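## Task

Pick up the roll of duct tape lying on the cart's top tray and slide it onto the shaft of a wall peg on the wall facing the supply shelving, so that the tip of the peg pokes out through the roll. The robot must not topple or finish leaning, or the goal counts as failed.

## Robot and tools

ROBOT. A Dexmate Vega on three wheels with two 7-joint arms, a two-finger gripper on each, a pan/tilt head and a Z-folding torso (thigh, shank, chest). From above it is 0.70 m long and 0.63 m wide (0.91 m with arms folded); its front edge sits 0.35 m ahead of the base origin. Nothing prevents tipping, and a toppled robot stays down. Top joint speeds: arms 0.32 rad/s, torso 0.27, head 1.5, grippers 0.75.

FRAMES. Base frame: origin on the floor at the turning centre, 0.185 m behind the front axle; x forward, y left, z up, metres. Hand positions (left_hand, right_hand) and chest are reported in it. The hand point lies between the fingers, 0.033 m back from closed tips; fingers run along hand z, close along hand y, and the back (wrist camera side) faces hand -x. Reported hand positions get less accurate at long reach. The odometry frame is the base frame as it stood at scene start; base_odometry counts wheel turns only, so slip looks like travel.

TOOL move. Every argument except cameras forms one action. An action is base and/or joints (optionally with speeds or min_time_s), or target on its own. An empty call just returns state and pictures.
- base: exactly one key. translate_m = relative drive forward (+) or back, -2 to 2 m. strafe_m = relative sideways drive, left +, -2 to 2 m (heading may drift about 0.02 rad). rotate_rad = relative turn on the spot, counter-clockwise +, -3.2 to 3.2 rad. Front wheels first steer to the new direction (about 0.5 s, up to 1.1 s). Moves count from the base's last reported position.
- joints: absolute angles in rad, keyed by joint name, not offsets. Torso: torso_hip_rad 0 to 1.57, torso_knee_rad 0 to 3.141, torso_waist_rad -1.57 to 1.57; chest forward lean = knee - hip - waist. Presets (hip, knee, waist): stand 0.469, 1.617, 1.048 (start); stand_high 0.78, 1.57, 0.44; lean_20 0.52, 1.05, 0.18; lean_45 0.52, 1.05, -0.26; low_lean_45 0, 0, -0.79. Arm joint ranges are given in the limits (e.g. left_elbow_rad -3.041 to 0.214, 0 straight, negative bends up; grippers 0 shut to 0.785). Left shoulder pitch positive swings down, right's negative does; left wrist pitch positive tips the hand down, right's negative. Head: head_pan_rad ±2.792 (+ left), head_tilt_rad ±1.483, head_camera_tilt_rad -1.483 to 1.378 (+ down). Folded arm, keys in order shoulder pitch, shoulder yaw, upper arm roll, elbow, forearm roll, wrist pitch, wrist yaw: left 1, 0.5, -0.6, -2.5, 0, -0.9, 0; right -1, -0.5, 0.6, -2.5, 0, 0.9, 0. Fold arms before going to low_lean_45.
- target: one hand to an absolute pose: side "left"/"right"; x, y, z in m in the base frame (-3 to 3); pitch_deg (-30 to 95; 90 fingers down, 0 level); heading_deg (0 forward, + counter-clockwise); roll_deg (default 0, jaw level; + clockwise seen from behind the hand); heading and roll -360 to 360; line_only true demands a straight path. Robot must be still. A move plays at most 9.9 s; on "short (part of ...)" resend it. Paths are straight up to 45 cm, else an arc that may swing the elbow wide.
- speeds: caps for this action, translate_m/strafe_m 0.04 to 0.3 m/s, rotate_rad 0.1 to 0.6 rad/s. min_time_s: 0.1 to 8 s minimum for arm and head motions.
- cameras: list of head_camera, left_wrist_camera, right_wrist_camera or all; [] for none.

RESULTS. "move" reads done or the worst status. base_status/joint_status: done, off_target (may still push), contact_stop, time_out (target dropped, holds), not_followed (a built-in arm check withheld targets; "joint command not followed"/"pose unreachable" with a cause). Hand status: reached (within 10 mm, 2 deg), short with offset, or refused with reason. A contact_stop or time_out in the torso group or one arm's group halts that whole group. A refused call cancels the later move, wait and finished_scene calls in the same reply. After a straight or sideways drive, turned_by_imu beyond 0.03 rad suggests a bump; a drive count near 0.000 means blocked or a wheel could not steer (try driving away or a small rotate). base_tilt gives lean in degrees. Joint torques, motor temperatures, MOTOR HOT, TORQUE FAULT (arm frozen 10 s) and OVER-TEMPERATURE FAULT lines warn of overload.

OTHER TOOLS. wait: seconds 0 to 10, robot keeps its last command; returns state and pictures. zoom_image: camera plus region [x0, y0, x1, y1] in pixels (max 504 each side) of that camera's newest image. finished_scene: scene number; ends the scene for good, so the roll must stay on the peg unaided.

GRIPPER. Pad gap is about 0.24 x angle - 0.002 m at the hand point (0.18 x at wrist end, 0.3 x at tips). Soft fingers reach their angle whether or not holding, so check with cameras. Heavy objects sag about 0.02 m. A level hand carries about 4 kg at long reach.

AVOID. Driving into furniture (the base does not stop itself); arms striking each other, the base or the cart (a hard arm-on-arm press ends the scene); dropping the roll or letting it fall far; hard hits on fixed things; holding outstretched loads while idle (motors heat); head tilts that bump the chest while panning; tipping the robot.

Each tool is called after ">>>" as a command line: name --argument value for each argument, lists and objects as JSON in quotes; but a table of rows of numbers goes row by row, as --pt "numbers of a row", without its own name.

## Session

>>> move --joints '{"head_camera_tilt_rad":0.35}' --cameras '["head_camera"]'

Scene clock: 0.90 s.
Joint torques (N m): left_arm=[4.79 2.05 2.3 -3.81 0.21 -3 0.28] | right_arm=[-4.25 1 -0.39 -2.34 -0.04 2.36 -0.02]
Motor temperatures (°C): left_arm=[33 33 33 31 36 35 38] | right_arm=[33 30 37 33 36 32 37]
move: done
base_odometry: x=+0.000 y=+0.000 heading=+0.000
turned_by_wheels: +0.000
turned_by_imu: +0.000
base_tilt: forward=-0.6 right=-0.7
base_status: not commanded
joint_positions: torso_hip_rad=+0.469 torso_knee_rad=+1.617 torso_waist_rad=+1.048 left_shoulder_pitch_rad=+2.186 left_shoulder_yaw_rad=-0.019 left_upper_arm_roll_rad=+0.011 left_elbow_rad=-1.089 left_forearm_roll_rad=+0.007 left_wrist_pitch_rad=-0.506 left_wrist_yaw_rad=+0.006 left_gripper_rad=+0.005 right_shoulder_pitch_rad=-2.207 right_shoulder_yaw_rad=+0.005 right_upper_arm_roll_rad=+0.012 right_elbow_rad=-1.097 right_forearm_roll_rad=-0.016 right_wrist_pitch_rad=+0.483 right_wrist_yaw_rad=+0.008 right_gripper_rad=+0.005 head_pan_rad=+0.000 head_tilt_rad=+0.000 head_camera_tilt_rad=+0.349
joint_status: all done
chest: x=-0.0111 y=+0.0000 z=+1.4155 quat_wxyz=(+0.999, +0.000, +0.050, +0.000) (m; base frame)
left_hand: x=+0.2055 y=+0.2144 z=+0.6069 quat_wxyz=(+0.426, -0.005, +0.905, -0.006) pitch_deg=+39.6 heading_deg=-0.5 roll_deg=-1.1 back=up (m; base frame)
right_hand: x=+0.1864 y=-0.2297 z=+0.5983 quat_wxyz=(+0.409, -0.005, +0.912, +0.000) pitch_deg=+41.7 heading_deg=+0.3 roll_deg=-0.4 back=up (m; base frame)
pictures: head_camera
camera_calibration:
head_camera: T_world_to_cam=[[-0.00648442, -0.999252, 0.0381354, -0.0332185], [-0.465834, -0.0307269, -0.884338, 1.31186], [0.884848, -0.0234992, -0.465286, 0.722477], [0, 0, 0, 1]] pos_world=[-0.0283892, 0.0240934, 1.49755]

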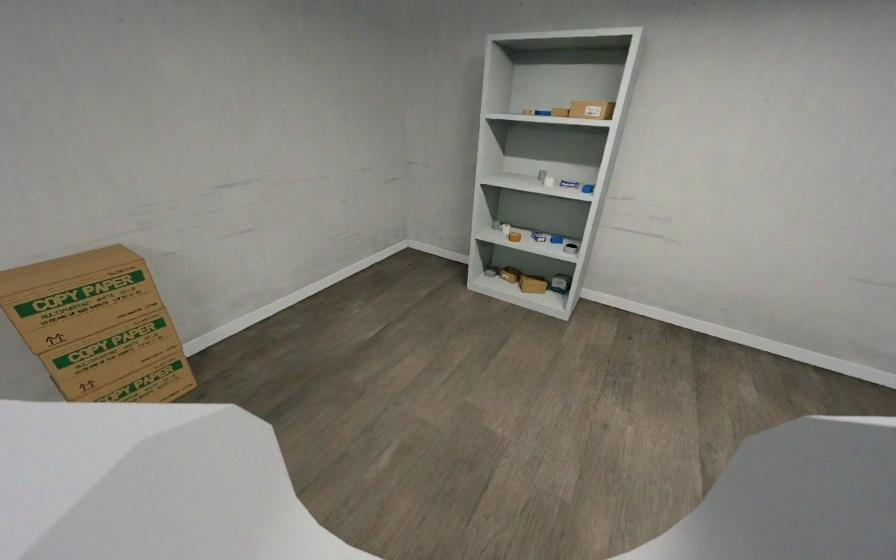

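Pan to look around.

>>> move --joints '{"head_pan_rad":1.3}' --cameras '["head_camera"]'

>>> move --joints '{"head_pan_rad":-1.3}' --cameras '["head_camera"]'

>>> move --joints '{"head_pan_rad":2.6}' --cameras '["head_camera"]'

Scene clock: 6.00 s.
Joint torques (N m): left_arm=[7.52 3.38 -0.77 -2.6 -0.66 -1.46 -0.03] | right_arm=[-5.21 2.39 0.05 -2.96 0.03 2.74 -0.1]
Motor temperatures (°C): left_arm=[33 33 33 31 36 35 38] | right_arm=[33 30 37 33 36 32 37]
move: done
base_odometry: x=+0.000 y=+0.000 heading=+0.000
turned_by_wheels: +0.000
turned_by_imu: +0.000
base_tilt: forward=-0.6 right=-0.7
base_status: not commanded
joint_positions: torso_hip_rad=+0.469 torso_knee_rad=+1.617 torso_waist_rad=+1.048 left_shoulder_pitch_rad=+2.186 left_shoulder_yaw_rad=-0.019 left_upper_arm_roll_rad=+0.011 left_elbow_rad=-1.089 left_forearm_roll_rad=+0.007 left_wrist_pitch_rad=-0.506 left_wrist_yaw_rad=+0.006 left_gripper_rad=+0.005 right_shoulder_pitch_rad=-2.207 right_shoulder_yaw_rad=+0.005 right_upper_arm_roll_rad=+0.012 right_elbow_rad=-1.097 right_forearm_roll_rad=-0.016 right_wrist_pitch_rad=+0.483 right_wrist_yaw_rad=+0.008 right_gripper_rad=+0.005 head_pan_rad=+1.299 head_tilt_rad=+0.000 head_camera_tilt_rad=+0.349
joint_status: all done
chest: x=-0.0111 y=+0.0000 z=+1.4155 quat_wxyz=(+0.999, +0.000, +0.050, +0.000) (m; base frame)
left_hand: x=+0.2055 y=+0.2144 z=+0.6069 quat_wxyz=(+0.426, -0.005, +0.905, -0.006) pitch_deg=+39.6 heading_deg=-0.5 roll_deg=-1.1 back=up (m; base frame)
right_hand: x=+0.1864 y=-0.2297 z=+0.5983 quat_wxyz=(+0.409, -0.005, +0.912, +0.000) pitch_deg=+41.7 heading_deg=+0.3 roll_deg=-0.4 back=up (m; base frame)
pictures: head_camera
camera_calibration:
head_camera: T_world_to_cam=[[0.958845, -0.27778, -0.0587685, 0.186054], [-0.163166, -0.369698, -0.914713, 1.38056], [0.232362, 0.886658, -0.399808, 0.57429], [0, 0, 0, 1]] pos_world=[-0.086581, 0.0528726, 1.50335]

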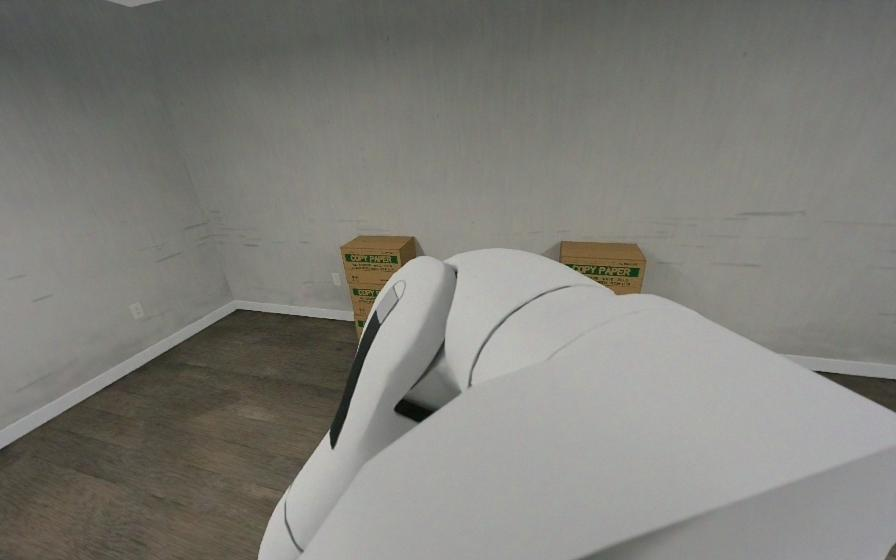

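Scene clock: 8.40 s.
Joint torques (N m): left_arm=[6.36 0.17 1.14 -3.57 0.12 -2.09 0.53] | right_arm=[-6.65 2.74 -0.36 -2.17 -0.11 2.32 -0.06]
Motor temperatures (°C): left_arm=[33 33 33 31 36 35 38] | right_arm=[33 30 37 33 36 32 37]
move: done
base_odometry: x=+0.000 y=+0.000 heading=+0.000
turned_by_wheels: +0.000
turned_by_imu: +0.000
base_tilt: forward=-0.6 right=-0.8
base_status: not commanded
joint_positions: torso_hip_rad=+0.469 torso_knee_rad=+1.617 torso_waist_rad=+1.048 left_shoulder_pitch_rad=+2.186 left_shoulder_yaw_rad=-0.019 left_upper_arm_roll_rad=+0.011 left_elbow_rad=-1.089 left_forearm_roll_rad=+0.007 left_wrist_pitch_rad=-0.506 left_wrist_yaw_rad=+0.006 left_gripper_rad=+0.005 right_shoulder_pitch_rad=-2.207 right_shoulder_yaw_rad=+0.005 right_upper_arm_roll_rad=+0.012 right_elbow_rad=-1.097 right_forearm_roll_rad=-0.016 right_wrist_pitch_rad=+0.483 right_wrist_yaw_rad=+0.008 right_gripper_rad=+0.005 head_pan_rad=-1.299 head_tilt_rad=+0.000 head_camera_tilt_rad=+0.349
joint_status: all done
chest: x=-0.0111 y=+0.0000 z=+1.4155 quat_wxyz=(+0.999, +0.000, +0.050, +0.000) (m; base frame)
left_hand: x=+0.2055 y=+0.2144 z=+0.6069 quat_wxyz=(+0.426, -0.005, +0.905, -0.006) pitch_deg=+39.6 heading_deg=-0.5 roll_deg=-1.1 back=up (m; base frame)
right_hand: x=+0.1864 y=-0.2297 z=+0.5983 quat_wxyz=(+0.409, -0.005, +0.912, +0.000) pitch_deg=+41.7 heading_deg=+0.3 roll_deg=-0.4 back=up (m; base frame)
pictures: head_camera
camera_calibration:
head_camera: T_world_to_cam=[[-0.956879, -0.257992, 0.133503, -0.248957], [-0.222045, 0.353283, -0.908784, 1.36718], [0.187295, -0.899239, -0.395334, 0.564166], [0, 0, 0, 1]] pos_world=[-0.0403106, -0.0399115, 1.49875]

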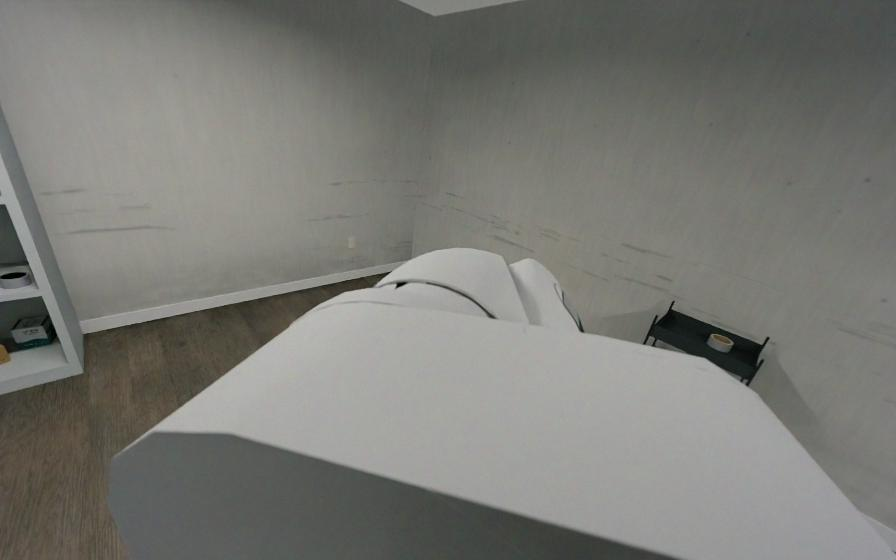

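Scene clock: 11.67 s.
Joint torques (N m): left_arm=[5.19 1.13 0.95 -4.75 0.03 -2.54 -0.38] | right_arm=[-5.36 0.58 -0.55 -3.07 -0.02 2.05 0.03]
Motor temperatures (°C): left_arm=[33 33 33 31 36 35 38] | right_arm=[33 30 37 33 36 32 37]
move: done
base_odometry: x=+0.000 y=+0.000 heading=+0.000
turned_by_wheels: +0.000
turned_by_imu: +0.000
base_tilt: forward=-0.6 right=-0.8
base_status: not commanded
joint_positions: torso_hip_rad=+0.469 torso_knee_rad=+1.617 torso_waist_rad=+1.048 left_shoulder_pitch_rad=+2.186 left_shoulder_yaw_rad=-0.019 left_upper_arm_roll_rad=+0.011 left_elbow_rad=-1.089 left_forearm_roll_rad=+0.007 left_wrist_pitch_rad=-0.506 left_wrist_yaw_rad=+0.006 left_gripper_rad=+0.005 right_shoulder_pitch_rad=-2.207 right_shoulder_yaw_rad=+0.005 right_upper_arm_roll_rad=+0.012 right_elbow_rad=-1.097 right_forearm_roll_rad=-0.016 right_wrist_pitch_rad=+0.483 right_wrist_yaw_rad=+0.008 right_gripper_rad=+0.005 head_pan_rad=+2.599 head_tilt_rad=+0.000 head_camera_tilt_rad=+0.349
joint_status: all done
chest: x=-0.0111 y=+0.0000 z=+1.4155 quat_wxyz=(+0.999, +0.000, +0.050, +0.000) (m; base frame)
left_hand: x=+0.2055 y=+0.2144 z=+0.6069 quat_wxyz=(+0.426, -0.005, +0.905, -0.006) pitch_deg=+39.6 heading_deg=-0.5 roll_deg=-1.1 back=up (m; base frame)
right_hand: x=+0.1864 y=-0.2297 z=+0.5983 quat_wxyz=(+0.409, -0.005, +0.912, +0.000) pitch_deg=+41.7 heading_deg=+0.3 roll_deg=-0.4 back=up (m; base frame)
pictures: head_camera
camera_calibration:
head_camera: T_world_to_cam=[[0.525551, 0.850624, -0.0153004, 0.0877511], [0.242992, -0.167318, -0.955489, 1.4728], [-0.815322, 0.498441, -0.294629, 0.336352], [0, 0, 0, 1]] pos_world=[-0.129762, 0.00413114, 1.50769]

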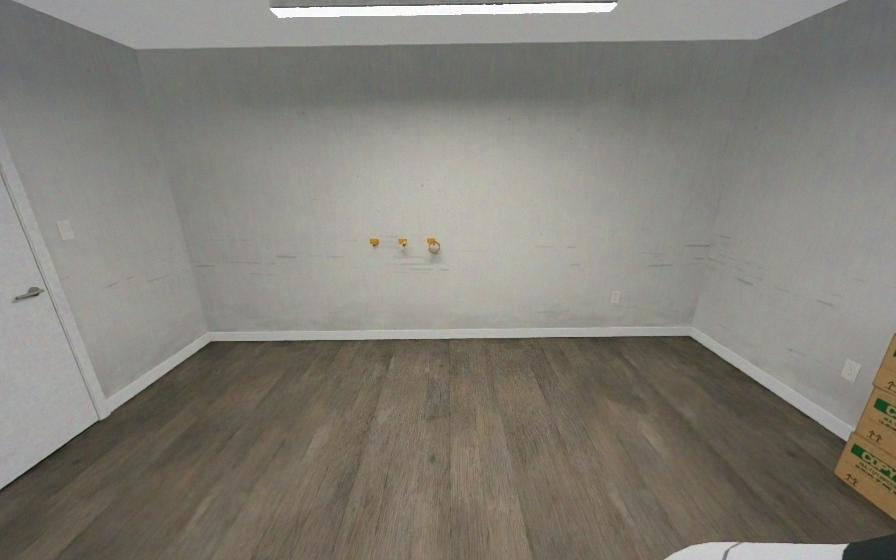

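>>> zoom_image --camera "head_camera" --region '[345, 215, 465, 275]'

>>> move --joints '{"head_pan_rad":-1.9}' --cameras '["head_camera"]'

>>> zoom_image --camera "head_camera" --region '[300, 230, 620, 430]'

Scaled by 4.200 from the camera's 896x560 image, which has a finer 960x600 frame.

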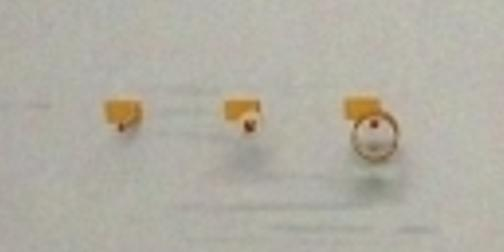

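Scene clock: 18.17 s.
Joint torques (N m): left_arm=[6.31 -0.36 1.06 -3.2 0.46 -2.11 0.19] | right_arm=[-5.88 0.9 -0.31 -2.67 -0.04 1.94 -0.16]
Motor temperatures (°C): left_arm=[33 33 33 31 36 35 38] | right_arm=[33 30 37 33 36 32 37]
move: done
base_odometry: x=+0.000 y=+0.000 heading=+0.000
turned_by_wheels: +0.000
turned_by_imu: -0.001
base_tilt: forward=-0.6 right=-0.9
base_status: not commanded
joint_positions: torso_hip_rad=+0.469 torso_knee_rad=+1.617 torso_waist_rad=+1.048 left_shoulder_pitch_rad=+2.186 left_shoulder_yaw_rad=-0.019 left_upper_arm_roll_rad=+0.011 left_elbow_rad=-1.089 left_forearm_roll_rad=+0.007 left_wrist_pitch_rad=-0.506 left_wrist_yaw_rad=+0.006 left_gripper_rad=+0.005 right_shoulder_pitch_rad=-2.207 right_shoulder_yaw_rad=+0.005 right_upper_arm_roll_rad=+0.012 right_elbow_rad=-1.097 right_forearm_roll_rad=-0.016 right_wrist_pitch_rad=+0.483 right_wrist_yaw_rad=+0.008 right_gripper_rad=+0.005 head_pan_rad=-1.899 head_tilt_rad=+0.000 head_camera_tilt_rad=+0.349
joint_status: all done
chest: x=-0.0111 y=+0.0000 z=+1.4155 quat_wxyz=(+0.999, +0.000, +0.050, +0.000) (m; base frame)
left_hand: x=+0.2055 y=+0.2144 z=+0.6069 quat_wxyz=(+0.426, -0.005, +0.905, -0.006) pitch_deg=+39.6 heading_deg=-0.5 roll_deg=-1.1 back=up (m; base frame)
right_hand: x=+0.1864 y=-0.2297 z=+0.5983 quat_wxyz=(+0.409, -0.005, +0.912, +0.000) pitch_deg=+41.7 heading_deg=+0.3 roll_deg=-0.4 back=up (m; base frame)
pictures: head_camera
camera_calibration:
head_camera: T_world_to_cam=[[-0.934051, 0.332149, 0.131248, -0.243882], [-0.00100182, 0.365059, -0.930984, 1.4174], [-0.357139, -0.869718, -0.340651, 0.4405], [0, 0, 0, 1]] pos_world=[-0.0690587, -0.0533184, 1.50164]

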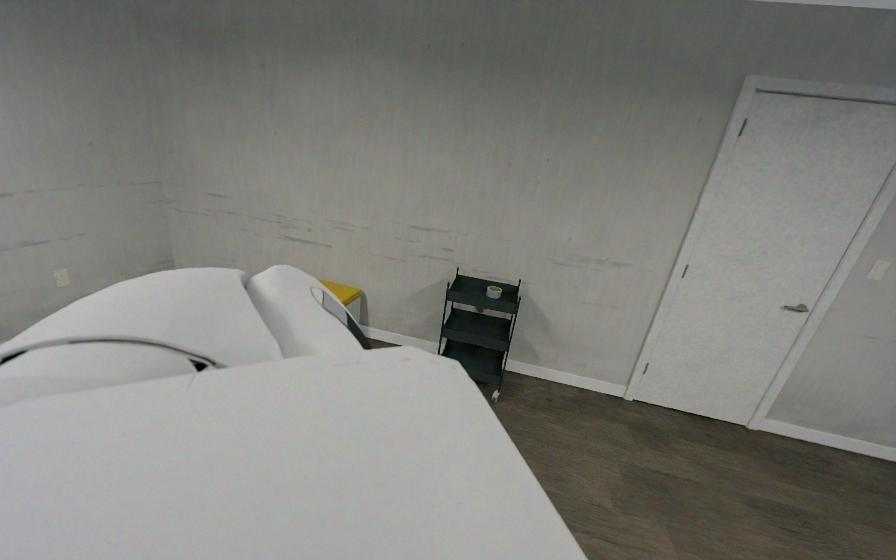

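Scaled by 1.575 from the camera's 896x560 image, which has a finer 960x600 frame.

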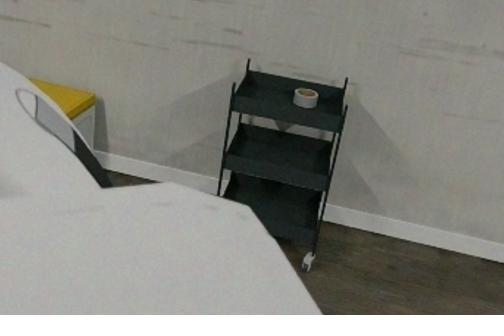

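>>> move --base '{"rotate_rad":-2.127}' --joints '{"head_pan_rad":0,"head_camera_tilt_rad":0.45}' --cameras '["head_camera"]'

>>> zoom_image --camera "head_camera" --region '[300, 130, 620, 330]'

Scene clock: 64.37 s.
Joint torques (N m): left_arm=[7.59 -1.35 1.64 -2.62 0.35 -2.71 0.46] | right_arm=[-5.37 0.82 -0.08 -2.23 -0.01 3.04 0.04]
Motor temperatures (°C): left_arm=[33 32 33 31 36 35 38] | right_arm=[33 30 37 33 36 32 37]
move: done
base_odometry: x=+0.001 y=+0.002 heading=-2.130
turned_by_wheels: -2.129
turned_by_imu: -2.122
base_tilt: forward=-0.5 right=-0.8
base_status: done
joint_positions: torso_hip_rad=+0.469 torso_knee_rad=+1.617 torso_waist_rad=+1.048 left_shoulder_pitch_rad=+2.186 left_shoulder_yaw_rad=-0.019 left_upper_arm_roll_rad=+0.011 left_elbow_rad=-1.089 left_forearm_roll_rad=+0.007 left_wrist_pitch_rad=-0.506 left_wrist_yaw_rad=+0.006 left_gripper_rad=+0.005 right_shoulder_pitch_rad=-2.207 right_shoulder_yaw_rad=+0.005 right_upper_arm_roll_rad=+0.012 right_elbow_rad=-1.097 right_forearm_roll_rad=-0.016 right_wrist_pitch_rad=+0.483 right_wrist_yaw_rad=+0.008 right_gripper_rad=+0.005 head_pan_rad=-0.001 head_tilt_rad=+0.000 head_camera_tilt_rad=+0.449
joint_status: all done
chest: x=-0.0111 y=+0.0000 z=+1.4155 quat_wxyz=(+0.999, +0.000, +0.050, +0.000) (m; base frame)
left_hand: x=+0.2055 y=+0.2144 z=+0.6069 quat_wxyz=(+0.426, -0.005, +0.905, -0.006) pitch_deg=+39.6 heading_deg=-0.5 roll_deg=-1.1 back=up (m; base frame)
right_hand: x=+0.1864 y=-0.2297 z=+0.5983 quat_wxyz=(+0.409, -0.005, +0.912, +0.000) pitch_deg=+41.7 heading_deg=+0.3 roll_deg=-0.4 back=up (m; base frame)
pictures: head_camera
camera_calibration:
head_camera: T_world_to_cam=[[-0.00322361, -0.999249, 0.0386214, -0.0336513], [-0.551865, -0.0304301, -0.833378, 1.22954], [0.833927, -0.0240003, -0.551353, 0.846046], [0, 0, 0, 1]] pos_world=[-0.0271067, 0.0240945, 1.49244]

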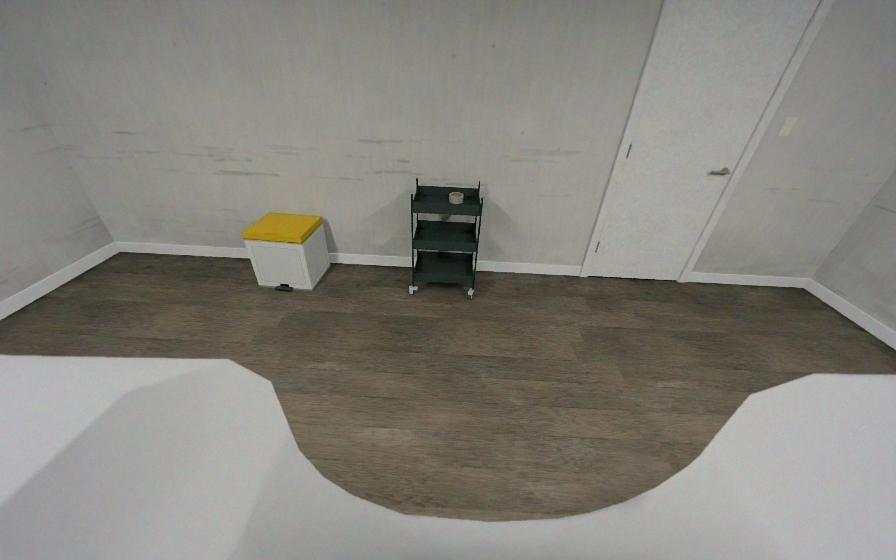

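Scaled by 1.575 from the camera's 896x560 image, which has a finer 960x600 frame.

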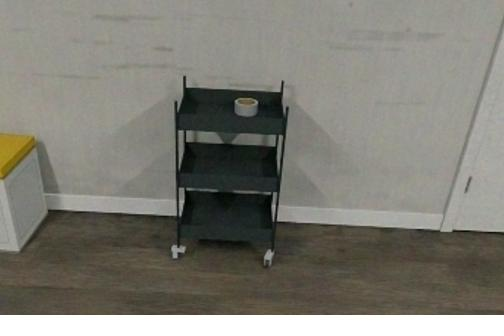

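>>> move --base '{"translate_m":1.0}' --cameras '[]'

>>> move --base '{"strafe_m":0.165}' --joints '{"torso_waist_rad":0.8,"right_gripper_rad":0.3}' --cameras '["head_camera"]'

>>> zoom_image --camera "head_camera" --region '[350, 130, 610, 330]'

Scene clock: 96.93 s.
Joint torques (N m): left_arm=[6.58 0.71 0.27 -3.01 0.08 -1.96 -0.05] | right_arm=[-5.57 1.29 -0.25 -2.52 0.04 1.42 -0.19]
Motor temperatures (°C): left_arm=[33 32 33 31 36 35 38] | right_arm=[33 30 37 33 36 32 37]
move: done
base_odometry: x=-0.531 y=-0.845 heading=-2.131
turned_by_wheels: -0.002
turned_by_imu: -0.008
base_tilt: forward=-0.5 right=-0.7
base_status: done
joint_positions: torso_hip_rad=+0.469 torso_knee_rad=+1.617 torso_waist_rad=+1.048 left_shoulder_pitch_rad=+2.186 left_shoulder_yaw_rad=-0.019 left_upper_arm_roll_rad=+0.011 left_elbow_rad=-1.089 left_forearm_roll_rad=+0.007 left_wrist_pitch_rad=-0.506 left_wrist_yaw_rad=+0.006 left_gripper_rad=+0.005 right_shoulder_pitch_rad=-2.207 right_shoulder_yaw_rad=+0.005 right_upper_arm_roll_rad=+0.012 right_elbow_rad=-1.097 right_forearm_roll_rad=-0.016 right_wrist_pitch_rad=+0.483 right_wrist_yaw_rad=+0.008 right_gripper_rad=+0.005 head_pan_rad=-0.001 head_tilt_rad=+0.000 head_camera_tilt_rad=+0.449
joint_status: not commanded
chest: x=-0.0111 y=+0.0000 z=+1.4155 quat_wxyz=(+0.999, +0.000, +0.050, +0.000) (m; base frame)
left_hand: x=+0.2055 y=+0.2144 z=+0.6069 quat_wxyz=(+0.425, -0.005, +0.905, -0.006) pitch_deg=+39.6 heading_deg=-0.5 roll_deg=-1.1 back=up (m; base frame)
right_hand: x=+0.1864 y=-0.2297 z=+0.5983 quat_wxyz=(+0.409, -0.005, +0.912, +0.000) pitch_deg=+41.7 heading_deg=+0.3 roll_deg=-0.4 back=up (m; base frame)
pictures: none
No camera images: "cameras" was empty.

Scene clock: 100.13 s.
Joint torques (N m): left_arm=[12.13 -2.75 0.69 -2.05 -0.07 -1.59 0.42] | right_arm=[-11.5 0.54 -0.29 -0.7 0.03 2.19 -0.24]
Motor temperatures (°C): left_arm=[33 32 33 31 36 35 38] | right_arm=[33 30 37 33 36 32 37]
move: done
base_odometry: x=-0.392 y=-0.933 heading=-2.131
turned_by_wheels: +0.000
turned_by_imu: -0.008
base_tilt: forward=-0.6 right=-0.8
base_status: done
joint_positions: torso_hip_rad=+0.469 torso_knee_rad=+1.617 torso_waist_rad=+0.800 left_shoulder_pitch_rad=+2.186 left_shoulder_yaw_rad=-0.019 left_upper_arm_roll_rad=+0.011 left_elbow_rad=-1.089 left_forearm_roll_rad=+0.007 left_wrist_pitch_rad=-0.506 left_wrist_yaw_rad=+0.006 left_gripper_rad=+0.005 right_shoulder_pitch_rad=-2.207 right_shoulder_yaw_rad=+0.005 right_upper_arm_roll_rad=+0.012 right_elbow_rad=-1.097 right_forearm_roll_rad=-0.016 right_wrist_pitch_rad=+0.483 right_wrist_yaw_rad=+0.008 right_gripper_rad=+0.300 head_pan_rad=+0.000 head_tilt_rad=+0.000 head_camera_tilt_rad=+0.449
joint_status: all done
chest: x=+0.0995 y=+0.0000 z=+1.4053 quat_wxyz=(+0.985, +0.000, +0.173, +0.000) (m; base frame)
left_hand: x=+0.1111 y=+0.2144 z=+0.5683 quat_wxyz=(+0.310, -0.005, +0.951, -0.006) pitch_deg=+53.8 heading_deg=-0.7 roll_deg=-1.4 back=up (m; base frame)
right_hand: x=+0.0905 y=-0.2297 z=+0.5646 quat_wxyz=(+0.293, -0.005, +0.956, +0.000) pitch_deg=+55.9 heading_deg=+0.3 roll_deg=-0.3 back=up (m; base frame)
pictures: head_camera
camera_calibration:
head_camera: T_world_to_cam=[[0.00656088, -0.99925, 0.0381496, -0.0332064], [-0.739494, -0.0305291, -0.67247, 1.07467], [0.673131, -0.0237994, -0.73914, 1.02806], [0, 0, 0, 1]] pos_world=[0.102911, 0.0240943, 1.48383]

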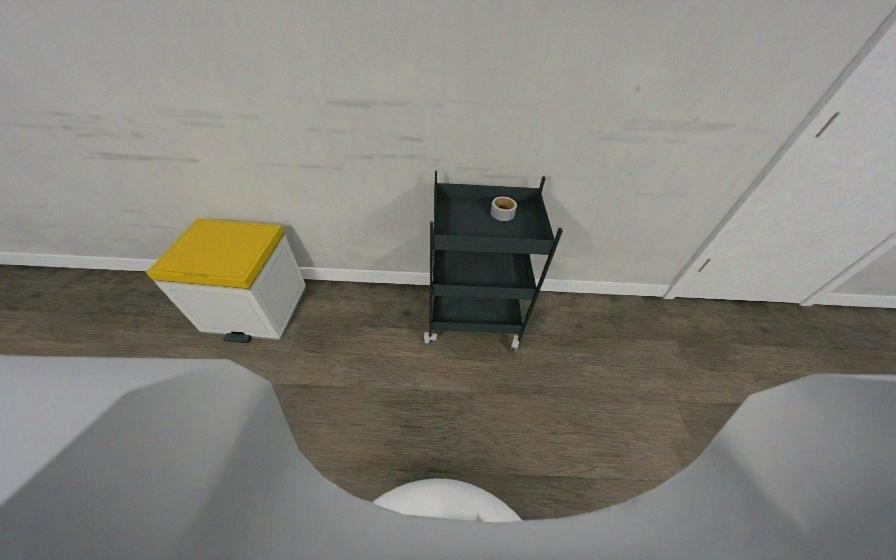

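Scaled by 1.938 from the camera's 896x560 image, which has a finer 960x600 frame.

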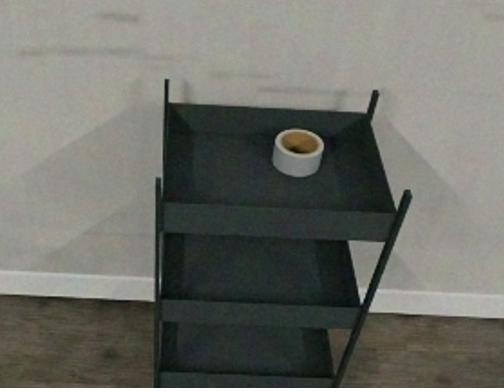

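>>> move --target '{"side":"right","x":0.48,"y":-0.27,"z":0.93,"pitch_deg":90,"heading_deg":0,"roll_deg":0}' --cameras '["head_camera"]'

Scene clock: 128.53 s.
Joint torques (N m): left_arm=[11.87 0.74 0.45 -1.27 -0.38 -1.62 0.14] | right_arm=[-12.36 1.49 -0.3 0.03 -0.12 1.76 -0.15]
Motor temperatures (°C): left_arm=[33 32 33 31 36 35 38] | right_arm=[33 29 37 33 36 32 37]
move: refused
base_odometry: x=-0.392 y=-0.933 heading=-2.131
turned_by_wheels: +0.000
turned_by_imu: +0.000
base_tilt: forward=-0.4 right=-0.8
base_status: not commanded
joint_positions: torso_hip_rad=+0.469 torso_knee_rad=+1.617 torso_waist_rad=+0.800 left_shoulder_pitch_rad=+2.186 left_shoulder_yaw_rad=-0.019 left_upper_arm_roll_rad=+0.011 left_elbow_rad=-1.089 left_forearm_roll_rad=+0.007 left_wrist_pitch_rad=-0.506 left_wrist_yaw_rad=+0.006 left_gripper_rad=+0.005 right_shoulder_pitch_rad=-2.207 right_shoulder_yaw_rad=+0.005 right_upper_arm_roll_rad=+0.012 right_elbow_rad=-1.097 right_forearm_roll_rad=-0.016 right_wrist_pitch_rad=+0.483 right_wrist_yaw_rad=+0.008 right_gripper_rad=+0.300 head_pan_rad=+0.000 head_tilt_rad=+0.000 head_camera_tilt_rad=+0.449
joint_status: not commanded
chest: x=+0.0995 y=+0.0000 z=+1.4053 quat_wxyz=(+0.985, +0.000, +0.173, +0.000) (m; base frame)
left_hand: x=+0.1111 y=+0.2144 z=+0.5683 quat_wxyz=(+0.310, -0.005, +0.951, -0.006) pitch_deg=+53.8 heading_deg=-0.7 roll_deg=-1.4 back=up (m; base frame)
right_hand: x=+0.0905 y=-0.2297 z=+0.5646 quat_wxyz=(+0.293, -0.005, +0.956, +0.000) pitch_deg=+55.9 heading_deg=+0.3 roll_deg=-0.3 back=up (m; base frame)
right_hand_status: refused: the arm stands too near the robot already: the right finger within 1.1 cm of the torso (limit 2.0). Nothing moved. Move it clear with "joints".
pictures: head_camera
camera_calibration:
head_camera: T_world_to_cam=[[0.00656088, -0.99925, 0.0381496, -0.0332064], [-0.739494, -0.0305291, -0.67247, 1.07467], [0.673131, -0.0237994, -0.73914, 1.02806], [0, 0, 0, 1]] pos_world=[0.102911, 0.0240943, 1.48383]

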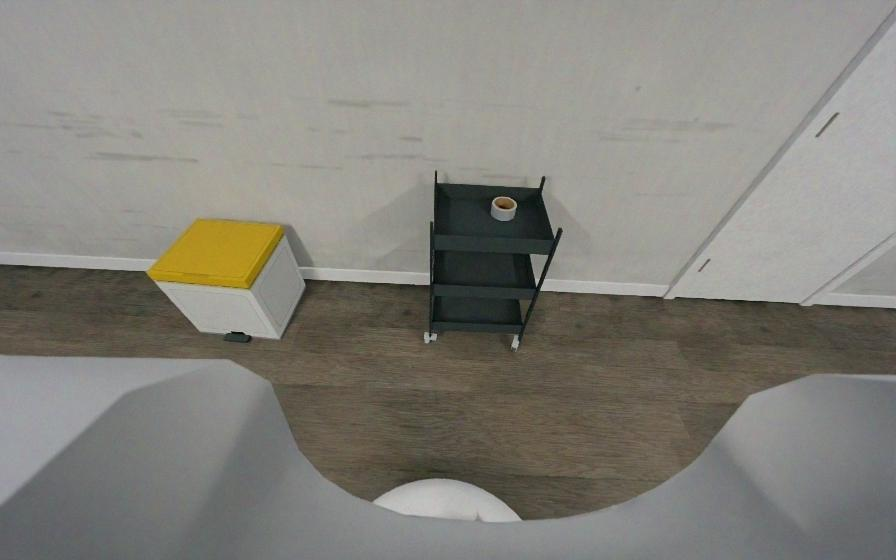

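>>> move --joints '{"right_shoulder_yaw_rad":-0.5,"right_elbow_rad":-1.4}' --cameras '[]'

>>> move --joints '{"right_shoulder_pitch_rad":-1.38,"right_shoulder_yaw_rad":-1.07,"right_upper_arm_roll_rad":-1.105,"right_elbow_rad":-1.7,"right_forearm_roll_rad":0.41,"right_wrist_pitch_rad":0.89,"right_wrist_yaw_rad":-1.02}' --cameras '[]'

>>> move --target '{"side":"right","x":0.52,"y":-0.27,"z":0.93,"pitch_deg":90,"heading_deg":0,"roll_deg":0}' --cameras '["head_camera"]'

Scene clock: 138.23 s.
Joint torques (N m): left_arm=[13.07 1.33 -0.4 -1.02 -0.04 -2.61 0.29] | right_arm=[-7.16 -4.1 2.26 -2.69 0.19 1.95 -0.38]
Motor temperatures (°C): left_arm=[33 32 33 31 36 35 38] | right_arm=[33 29 37 33 36 32 37]
move: done
base_odometry: x=-0.392 y=-0.933 heading=-2.131
turned_by_wheels: +0.000
turned_by_imu: -0.001
base_tilt: forward=-0.5 right=-0.7
base_status: not commanded
joint_positions: torso_hip_rad=+0.469 torso_knee_rad=+1.617 torso_waist_rad=+0.800 left_shoulder_pitch_rad=+2.186 left_shoulder_yaw_rad=-0.019 left_upper_arm_roll_rad=+0.011 left_elbow_rad=-1.089 left_forearm_roll_rad=+0.007 left_wrist_pitch_rad=-0.506 left_wrist_yaw_rad=+0.006 left_gripper_rad=+0.005 right_shoulder_pitch_rad=-2.207 right_shoulder_yaw_rad=-0.496 right_upper_arm_roll_rad=+0.012 right_elbow_rad=-1.397 right_forearm_roll_rad=-0.016 right_wrist_pitch_rad=+0.483 right_wrist_yaw_rad=+0.008 right_gripper_rad=+0.300 head_pan_rad=+0.000 head_tilt_rad=+0.000 head_camera_tilt_rad=+0.449
joint_status: all done
chest: x=+0.0995 y=+0.0000 z=+1.4053 quat_wxyz=(+0.985, +0.000, +0.173, +0.000) (m; base frame)
left_hand: x=+0.1111 y=+0.2144 z=+0.5683 quat_wxyz=(+0.310, -0.005, +0.951, -0.006) pitch_deg=+53.8 heading_deg=-0.7 roll_deg=-1.4 back=up (m; base frame)
right_hand: x=+0.2870 y=-0.3452 z=+0.6740 quat_wxyz=(+0.419, -0.252, +0.872, -0.036) pitch_deg=+40.3 heading_deg=+11.2 roll_deg=-21.0 back=up (m; base frame)
pictures: none
No camera images: "cameras" was empty.

Scene clock: 143.37 s.
Joint torques (N m): left_arm=[10.93 -0.6 1.47 -0.07 0.38 -2.49 0.19] | right_arm=[13.88 -8.22 0.92 -4.64 -0.52 2.1 -0.15]
Motor temperatures (°C): left_arm=[33 32 33 31 36 35 38] | right_arm=[33 29 37 33 36 32 37]
move: done
base_odometry: x=-0.392 y=-0.933 heading=-2.131
turned_by_wheels: +0.000
turned_by_imu: +0.000
base_tilt: forward=-0.6 right=-0.9
base_status: not commanded
joint_positions: torso_hip_rad=+0.469 torso_knee_rad=+1.617 torso_waist_rad=+0.800 left_shoulder_pitch_rad=+2.186 left_shoulder_yaw_rad=-0.019 left_upper_arm_roll_rad=+0.011 left_elbow_rad=-1.089 left_forearm_roll_rad=+0.007 left_wrist_pitch_rad=-0.506 left_wrist_yaw_rad=+0.006 left_gripper_rad=+0.005 right_shoulder_pitch_rad=-1.384 right_shoulder_yaw_rad=-1.068 right_upper_arm_roll_rad=-1.101 right_elbow_rad=-1.699 right_forearm_roll_rad=+0.408 right_wrist_pitch_rad=+0.888 right_wrist_yaw_rad=-1.016 right_gripper_rad=+0.300 head_pan_rad=+0.000 head_tilt_rad=+0.000 head_camera_tilt_rad=+0.449
joint_status: all done
chest: x=+0.0995 y=+0.0000 z=+1.4053 quat_wxyz=(+0.985, +0.000, +0.173, +0.000) (m; base frame)
left_hand: x=+0.1111 y=+0.2144 z=+0.5683 quat_wxyz=(+0.310, -0.005, +0.951, -0.006) pitch_deg=+53.8 heading_deg=-0.7 roll_deg=-1.4 back=up (m; base frame)
right_hand: x=+0.5608 y=-0.2774 z=+0.9495 quat_wxyz=(+0.707, -0.001, +0.708, +0.001) pitch_deg=+0.1 heading_deg=+0.2 roll_deg=+0.0 back=up (m; base frame)
pictures: none
No camera images: "cameras" was empty.

Scene clock: 151.37 s.
Joint torques (N m): left_arm=[10.05 0.25 -1.39 0.15 0.21 -1.78 0.14] | right_arm=[29.67 0.24 4.84 -1.72 0.45 0.24 0.19]
Motor temperatures (°C): left_arm=[33 32 33 31 36 35 38] | right_arm=[34 29 37 33 36 32 37]
move: done
base_odometry: x=-0.392 y=-0.933 heading=-2.131
turned_by_wheels: +0.000
turned_by_imu: -0.001
base_tilt: forward=-0.6 right=-1.0
base_status: not commanded
joint_positions: torso_hip_rad=+0.469 torso_knee_rad=+1.617 torso_waist_rad=+0.800 left_shoulder_pitch_rad=+2.186 left_shoulder_yaw_rad=-0.019 left_upper_arm_roll_rad=+0.011 left_elbow_rad=-1.089 left_forearm_roll_rad=+0.007 left_wrist_pitch_rad=-0.506 left_wrist_yaw_rad=+0.006 left_gripper_rad=+0.005 right_shoulder_pitch_rad=+0.531 right_shoulder_yaw_rad=-1.130 right_upper_arm_roll_rad=-2.123 right_elbow_rad=-1.862 right_forearm_roll_rad=-0.444 right_wrist_pitch_rad=+0.771 right_wrist_yaw_rad=+1.006 right_gripper_rad=+0.300 head_pan_rad=+0.000 head_tilt_rad=+0.000 head_camera_tilt_rad=+0.449
joint_status: not commanded
chest: x=+0.0995 y=+0.0000 z=+1.4053 quat_wxyz=(+0.985, +0.000, +0.173, +0.000) (m; base frame)
left_hand: x=+0.1111 y=+0.2144 z=+0.5683 quat_wxyz=(+0.310, -0.005, +0.951, -0.006) pitch_deg=+53.8 heading_deg=-0.7 roll_deg=-1.4 back=up (m; base frame)
right_hand: x=+0.5187 y=-0.2676 z=+0.9290 quat_wxyz=(+0.003, -1.000, +0.000, +0.002) pitch_deg=+89.6 heading_deg=+180.0 roll_deg=+0.0 (m; base frame)
right_hand_status: reached (checked arc [a long move; over the whole arc the hand travels 0.97 m to end 0.05 m from its start, up to 0.40 m off the straight line; right_wrist_yaw_rad turns most, 2.03 rad; on the way or at its end the hand turns up to 180 deg from its attitude at the start], planned for 6.7 s): 3 mm and 0.4 deg off.
pictures: head_camera
camera_calibration:
head_camera: T_world_to_cam=[[0.00656088, -0.99925, 0.0381496, -0.0332064], [-0.739494, -0.0305291, -0.67247, 1.07467], [0.673131, -0.0237994, -0.73914, 1.02806], [0, 0, 0, 1]] pos_world=[0.102911, 0.0240943, 1.48383]

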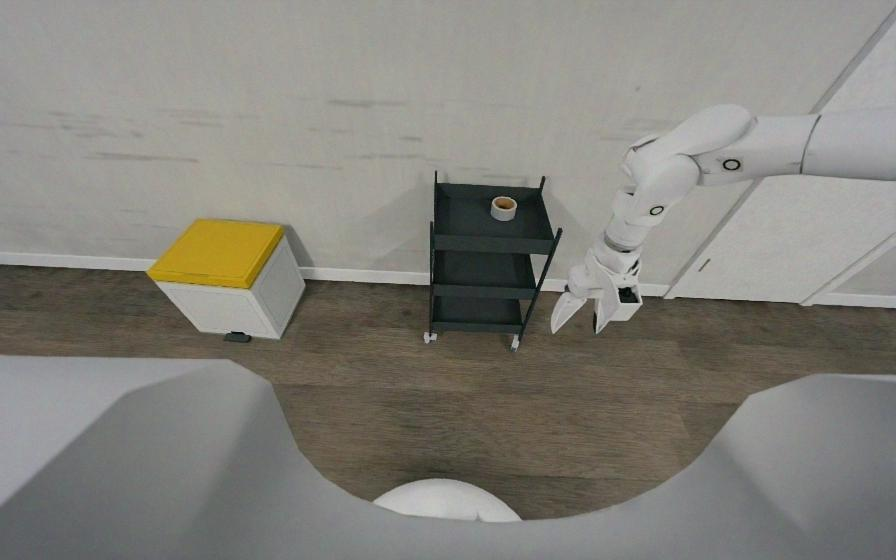

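>>> move --base '{"translate_m":0.55}' --speeds '{"translate_m":0.2}' --cameras '["head_camera","right_wrist_camera"]'

>>> zoom_image --camera "head_camera" --region '[380, 180, 640, 400]'

Scene clock: 173.57 s.
Joint torques (N m): left_arm=[9.98 1.18 0.82 -2.84 0.3 -2.51 0.04] | right_arm=[28.88 1.15 4.69 -0.95 0.42 0.86 0.03]
Motor temperatures (°C): left_arm=[33 32 33 31 36 35 38] | right_arm=[35 29 37 33 36 32 37]
move: done
base_odometry: x=-0.684 y=-1.399 heading=-2.132
turned_by_wheels: -0.001
turned_by_imu: -0.003
base_tilt: forward=-0.5 right=-0.9
base_status: done
joint_positions: torso_hip_rad=+0.469 torso_knee_rad=+1.617 torso_waist_rad=+0.800 left_shoulder_pitch_rad=+2.186 left_shoulder_yaw_rad=-0.019 left_upper_arm_roll_rad=+0.011 left_elbow_rad=-1.089 left_forearm_roll_rad=+0.007 left_wrist_pitch_rad=-0.506 left_wrist_yaw_rad=+0.006 left_gripper_rad=+0.005 right_shoulder_pitch_rad=+0.535 right_shoulder_yaw_rad=-1.130 right_upper_arm_roll_rad=-2.125 right_elbow_rad=-1.862 right_forearm_roll_rad=-0.446 right_wrist_pitch_rad=+0.771 right_wrist_yaw_rad=+1.010 right_gripper_rad=+0.300 head_pan_rad=+0.000 head_tilt_rad=+0.000 head_camera_tilt_rad=+0.449
joint_status: not commanded
chest: x=+0.0995 y=+0.0000 z=+1.4053 quat_wxyz=(+0.985, +0.000, +0.173, +0.000) (m; base frame)
left_hand: x=+0.1111 y=+0.2144 z=+0.5683 quat_wxyz=(+0.310, -0.005, +0.951, -0.006) pitch_deg=+53.8 heading_deg=-0.7 roll_deg=-1.4 back=up (m; base frame)
right_hand: x=+0.5199 y=-0.2699 z=+0.9299 quat_wxyz=(+0.000, -1.000, +0.000, +0.000) pitch_deg=+90.0 heading_deg=-180.0 roll_deg=+0.0 (m; base frame)
pictures: head_camera, right_wrist_camera
camera_calibration:
head_camera: T_world_to_cam=[[0.00656054, -0.999251, 0.0381491, -0.0332056], [-0.739544, -0.0305268, -0.672415, 1.07459], [0.673076, -0.0238016, -0.73919, 1.02814], [0, 0, 0, 1]] pos_world=[0.102911, 0.0240943, 1.48383]
right_wrist_camera: T_world_to_cam=[[0.000529242, 0.999035, -0.0439115, 0.314629], [0.993512, 0.0044686, 0.11364, -0.567949], [0.113726, -0.0436868, -0.992551, 1.00877], [0, 0, 0, 1]] pos_world=[0.449373, -0.267718, 1.07962]

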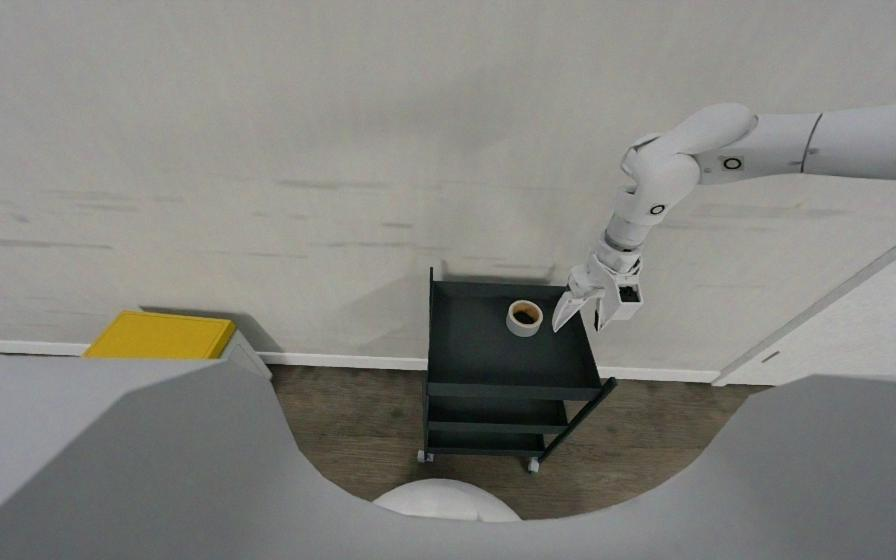

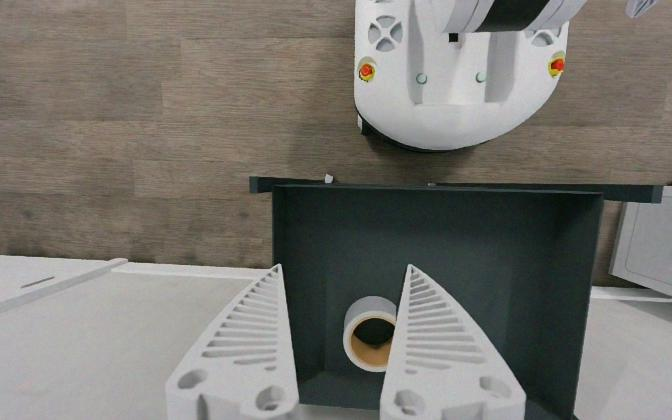

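Scaled by 1.938 from the camera's 896x560 image, which has a finer 960x600 frame.

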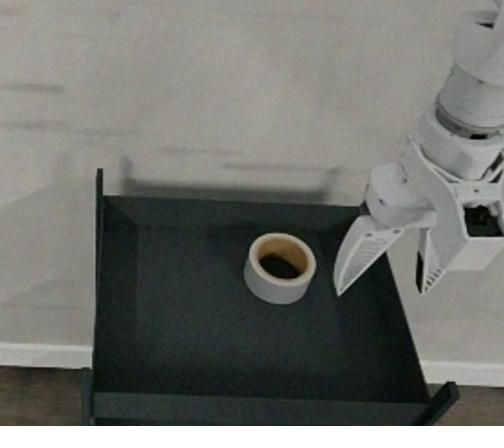

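>>> zoom_image --camera "right_wrist_camera" --region '[260, 260, 460, 410]'

Scaled by 2.520 from the camera's 672x420 image, which has a finer 960x600 frame.

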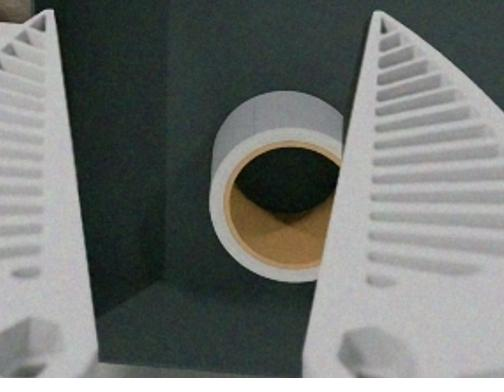

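>>> move --target '{"side":"right","x":0.685,"y":-0.274,"z":0.80,"pitch_deg":90,"heading_deg":180,"roll_deg":0,"line_only":true}' --cameras '[]'

>>> move --joints '{"right_gripper_rad":0.2}' --cameras '["head_camera","right_wrist_camera"]'

>>> zoom_image --camera "head_camera" --region '[440, 240, 640, 400]'

>>> zoom_image --camera "right_wrist_camera" --region '[220, 200, 480, 400]'

Scene clock: 199.20 s.
Joint torques (N m): left_arm=[11.48 0.24 -0.7 -1.83 -0.08 -2.12 -0.07] | right_arm=[29.72 0.95 4.76 -0.97 0.46 0.18 0.06]
Motor temperatures (°C): left_arm=[33 32 32 31 36 35 38] | right_arm=[36 29 37 33 36 32 37]
move: refused
base_odometry: x=-0.684 y=-1.399 heading=-2.132
turned_by_wheels: +0.000
turned_by_imu: +0.000
base_tilt: forward=-0.5 right=-0.8
base_status: not commanded
joint_positions: torso_hip_rad=+0.469 torso_knee_rad=+1.617 torso_waist_rad=+0.800 left_shoulder_pitch_rad=+2.186 left_shoulder_yaw_rad=-0.019 left_upper_arm_roll_rad=+0.011 left_elbow_rad=-1.089 left_forearm_roll_rad=+0.007 left_wrist_pitch_rad=-0.506 left_wrist_yaw_rad=+0.006 left_gripper_rad=+0.005 right_shoulder_pitch_rad=+0.535 right_shoulder_yaw_rad=-1.130 right_upper_arm_roll_rad=-2.125 right_elbow_rad=-1.862 right_forearm_roll_rad=-0.446 right_wrist_pitch_rad=+0.771 right_wrist_yaw_rad=+1.010 right_gripper_rad=+0.300 head_pan_rad=+0.000 head_tilt_rad=+0.000 head_camera_tilt_rad=+0.449
joint_status: not commanded
chest: x=+0.0995 y=+0.0000 z=+1.4053 quat_wxyz=(+0.985, +0.000, +0.173, +0.000) (m; base frame)
left_hand: x=+0.1111 y=+0.2144 z=+0.5683 quat_wxyz=(+0.310, -0.005, +0.951, -0.006) pitch_deg=+53.8 heading_deg=-0.7 roll_deg=-1.4 back=up (m; base frame)
right_hand: x=+0.5199 y=-0.2699 z=+0.9299 quat_wxyz=(+0.000, -1.000, +0.000, +0.000) pitch_deg=+90.0 heading_deg=-180.0 roll_deg=+0.0 (m; base frame)
right_hand_status: refused: no posture of the arm gets there (right_wrist_pitch_rad at its limit): the closest leaves the hand 1.4 cm and 3 deg from the pose. Nothing moved.
pictures: none
No camera images: "cameras" was empty.

not run: a stop came earlier in this reply.

Scaled by 2.520 from the camera's 896x560 image, which has a finer 960x600 frame.

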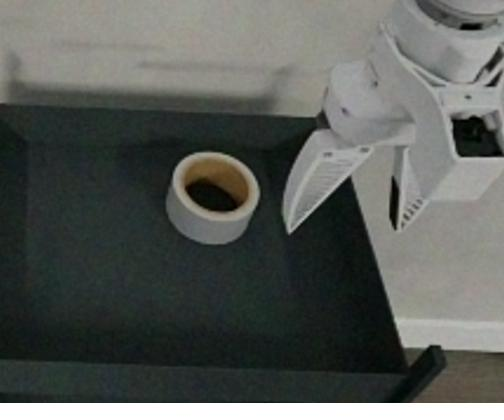

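Scaled by 1.938 from the camera's 672x420 image, which has a finer 960x600 frame.

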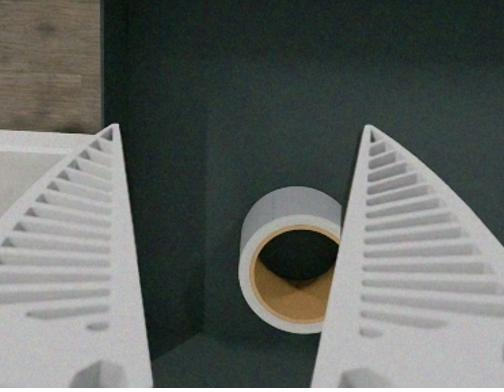

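>>> move --joints '{"torso_waist_rad":0.65,"right_gripper_rad":0.2}' --cameras '[]'

>>> move --target '{"side":"right","x":0.685,"y":-0.274,"z":0.82,"pitch_deg":90,"heading_deg":180,"roll_deg":0,"line_only":true}' --cameras '["head_camera","right_wrist_camera"]'

>>> zoom_image --camera "head_camera" --region '[440, 240, 640, 400]'

>>> zoom_image --camera "right_wrist_camera" --region '[220, 200, 480, 400]'

Scene clock: 210.17 s.
Joint torques (N m): left_arm=[17.77 0.27 1.17 0.03 -0.14 -0.84 -0.02] | right_arm=[28.34 -0.64 4.3 -1.68 0.57 0.13 0.11]
Motor temperatures (°C): left_arm=[33 32 32 31 36 35 38] | right_arm=[36 29 37 33 36 32 37]
move: done
base_odometry: x=-0.684 y=-1.399 heading=-2.132
turned_by_wheels: +0.000
turned_by_imu: +0.000
base_tilt: forward=-0.5 right=-0.8
base_status: not commanded
joint_positions: torso_hip_rad=+0.469 torso_knee_rad=+1.617 torso_waist_rad=+0.650 left_shoulder_pitch_rad=+2.186 left_shoulder_yaw_rad=-0.019 left_upper_arm_roll_rad=+0.011 left_elbow_rad=-1.089 left_forearm_roll_rad=+0.007 left_wrist_pitch_rad=-0.506 left_wrist_yaw_rad=+0.006 left_gripper_rad=+0.005 right_shoulder_pitch_rad=+0.535 right_shoulder_yaw_rad=-1.130 right_upper_arm_roll_rad=-2.125 right_elbow_rad=-1.862 right_forearm_roll_rad=-0.446 right_wrist_pitch_rad=+0.771 right_wrist_yaw_rad=+1.010 right_gripper_rad=+0.200 head_pan_rad=+0.000 head_tilt_rad=+0.000 head_camera_tilt_rad=+0.449
joint_status: all done
chest: x=+0.1639 y=+0.0000 z=+1.3859 quat_wxyz=(+0.969, +0.000, +0.246, +0.000) (m; base frame)
left_hand: x=+0.0504 y=+0.2144 z=+0.5566 quat_wxyz=(+0.238, -0.006, +0.971, -0.005) pitch_deg=+62.4 heading_deg=-0.9 roll_deg=-1.6 back=up (m; base frame)
right_hand: x=+0.5087 y=-0.2699 z=+0.8531 quat_wxyz=(+0.000, -0.997, +0.000, +0.075) pitch_deg=+81.4 heading_deg=+179.9 roll_deg=-0.1 (m; base frame)
pictures: none
No camera images: "cameras" was empty.

Scene clock: 214.13 s.
Joint torques (N m): left_arm=[14.75 0.15 0.19 -1.42 0.66 -1.23 0.14] | right_arm=[14.01 1.06 10.73 0.82 0.31 0.32 -0.26]
Motor temperatures (°C): left_arm=[33 32 32 31 36 35 38] | right_arm=[35 29 38 33 36 32 37]
move: done
base_odometry: x=-0.684 y=-1.399 heading=-2.132
turned_by_wheels: +0.000
turned_by_imu: +0.000
base_tilt: forward=-0.6 right=-0.8
base_status: not commanded
joint_positions: torso_hip_rad=+0.469 torso_knee_rad=+1.617 torso_waist_rad=+0.650 left_shoulder_pitch_rad=+2.186 left_shoulder_yaw_rad=-0.019 left_upper_arm_roll_rad=+0.011 left_elbow_rad=-1.089 left_forearm_roll_rad=+0.007 left_wrist_pitch_rad=-0.506 left_wrist_yaw_rad=+0.006 left_gripper_rad=+0.005 right_shoulder_pitch_rad=+0.403 right_shoulder_yaw_rad=-0.718 right_upper_arm_roll_rad=-2.000 right_elbow_rad=-1.137 right_forearm_roll_rad=-0.677 right_wrist_pitch_rad=+0.961 right_wrist_yaw_rad=+0.647 right_gripper_rad=+0.200 head_pan_rad=+0.000 head_tilt_rad=+0.000 head_camera_tilt_rad=+0.449
joint_status: not commanded
chest: x=+0.1639 y=+0.0000 z=+1.3859 quat_wxyz=(+0.969, +0.000, +0.246, +0.000) (m; base frame)
left_hand: x=+0.0504 y=+0.2144 z=+0.5566 quat_wxyz=(+0.238, -0.006, +0.971, -0.005) pitch_deg=+62.4 heading_deg=-0.9 roll_deg=-1.6 back=up (m; base frame)
right_hand: x=+0.6843 y=-0.2742 z=+0.8202 quat_wxyz=(+0.000, -1.000, +0.000, +0.000) pitch_deg=+90.0 heading_deg=-180.0 roll_deg=+0.0 (m; base frame)
right_hand_status: reached (straight line, planned for 2.6 s): 1 mm and 0.0 deg off.
pictures: head_camera, right_wrist_camera
camera_calibration:
head_camera: T_world_to_cam=[[0.0121861, -0.999251, 0.0367413, -0.03186], [-0.831652, -0.030529, -0.554458, 0.960819], [0.555164, -0.0237993, -0.8314, 1.11757], [0, 0, 0, 1]] pos_world=[0.179018, 0.0240943, 1.46306]
right_wrist_camera: T_world_to_cam=[[0.000479991, 0.999013, -0.04442, 0.314435], [0.993546, 0.00456204, 0.113337, -0.718501], [0.113428, -0.0441877, -0.992563, 0.881068], [0, 0, 0, 1]] pos_world=[0.613775, -0.271915, 0.969915]

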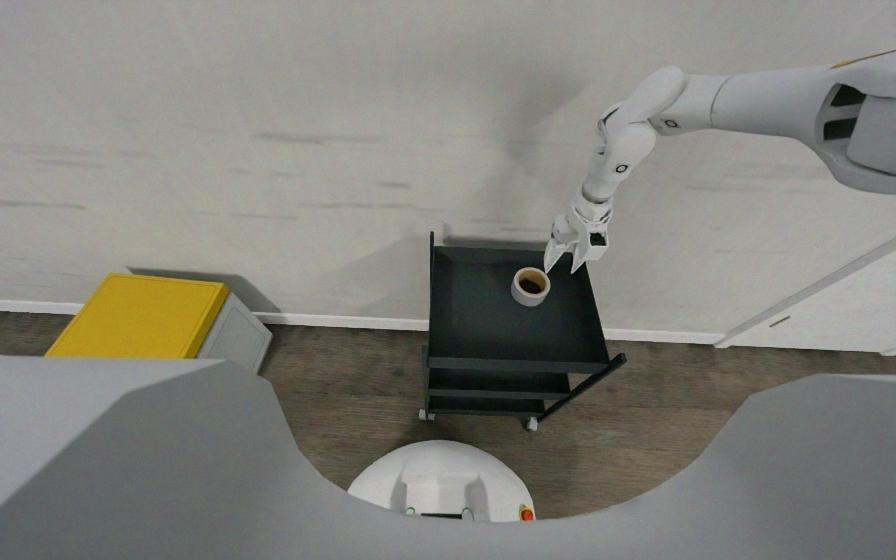

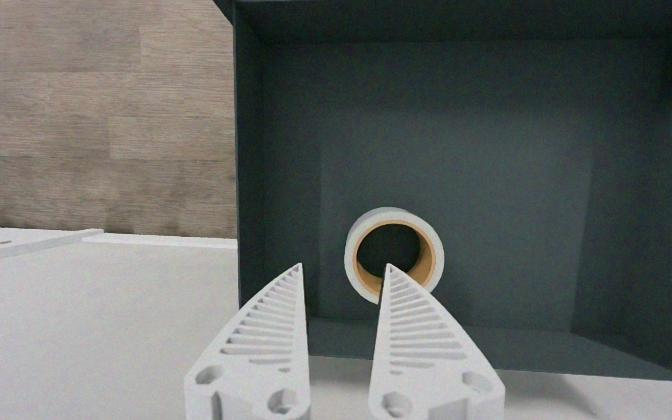

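Scaled by 2.520 from the camera's 896x560 image, which has a finer 960x600 frame.

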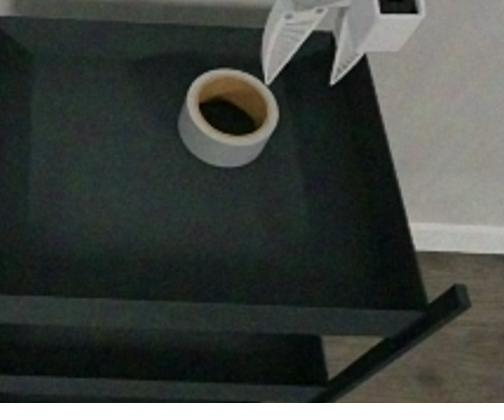

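Scaled by 1.938 from the camera's 672x420 image, which has a finer 960x600 frame.

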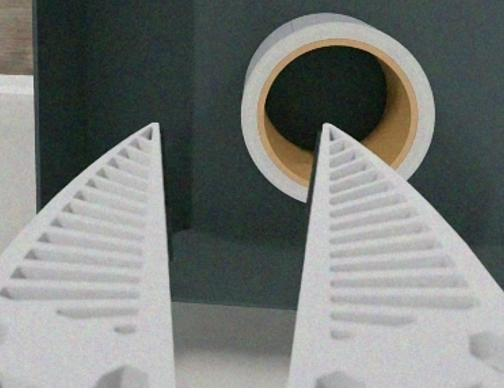

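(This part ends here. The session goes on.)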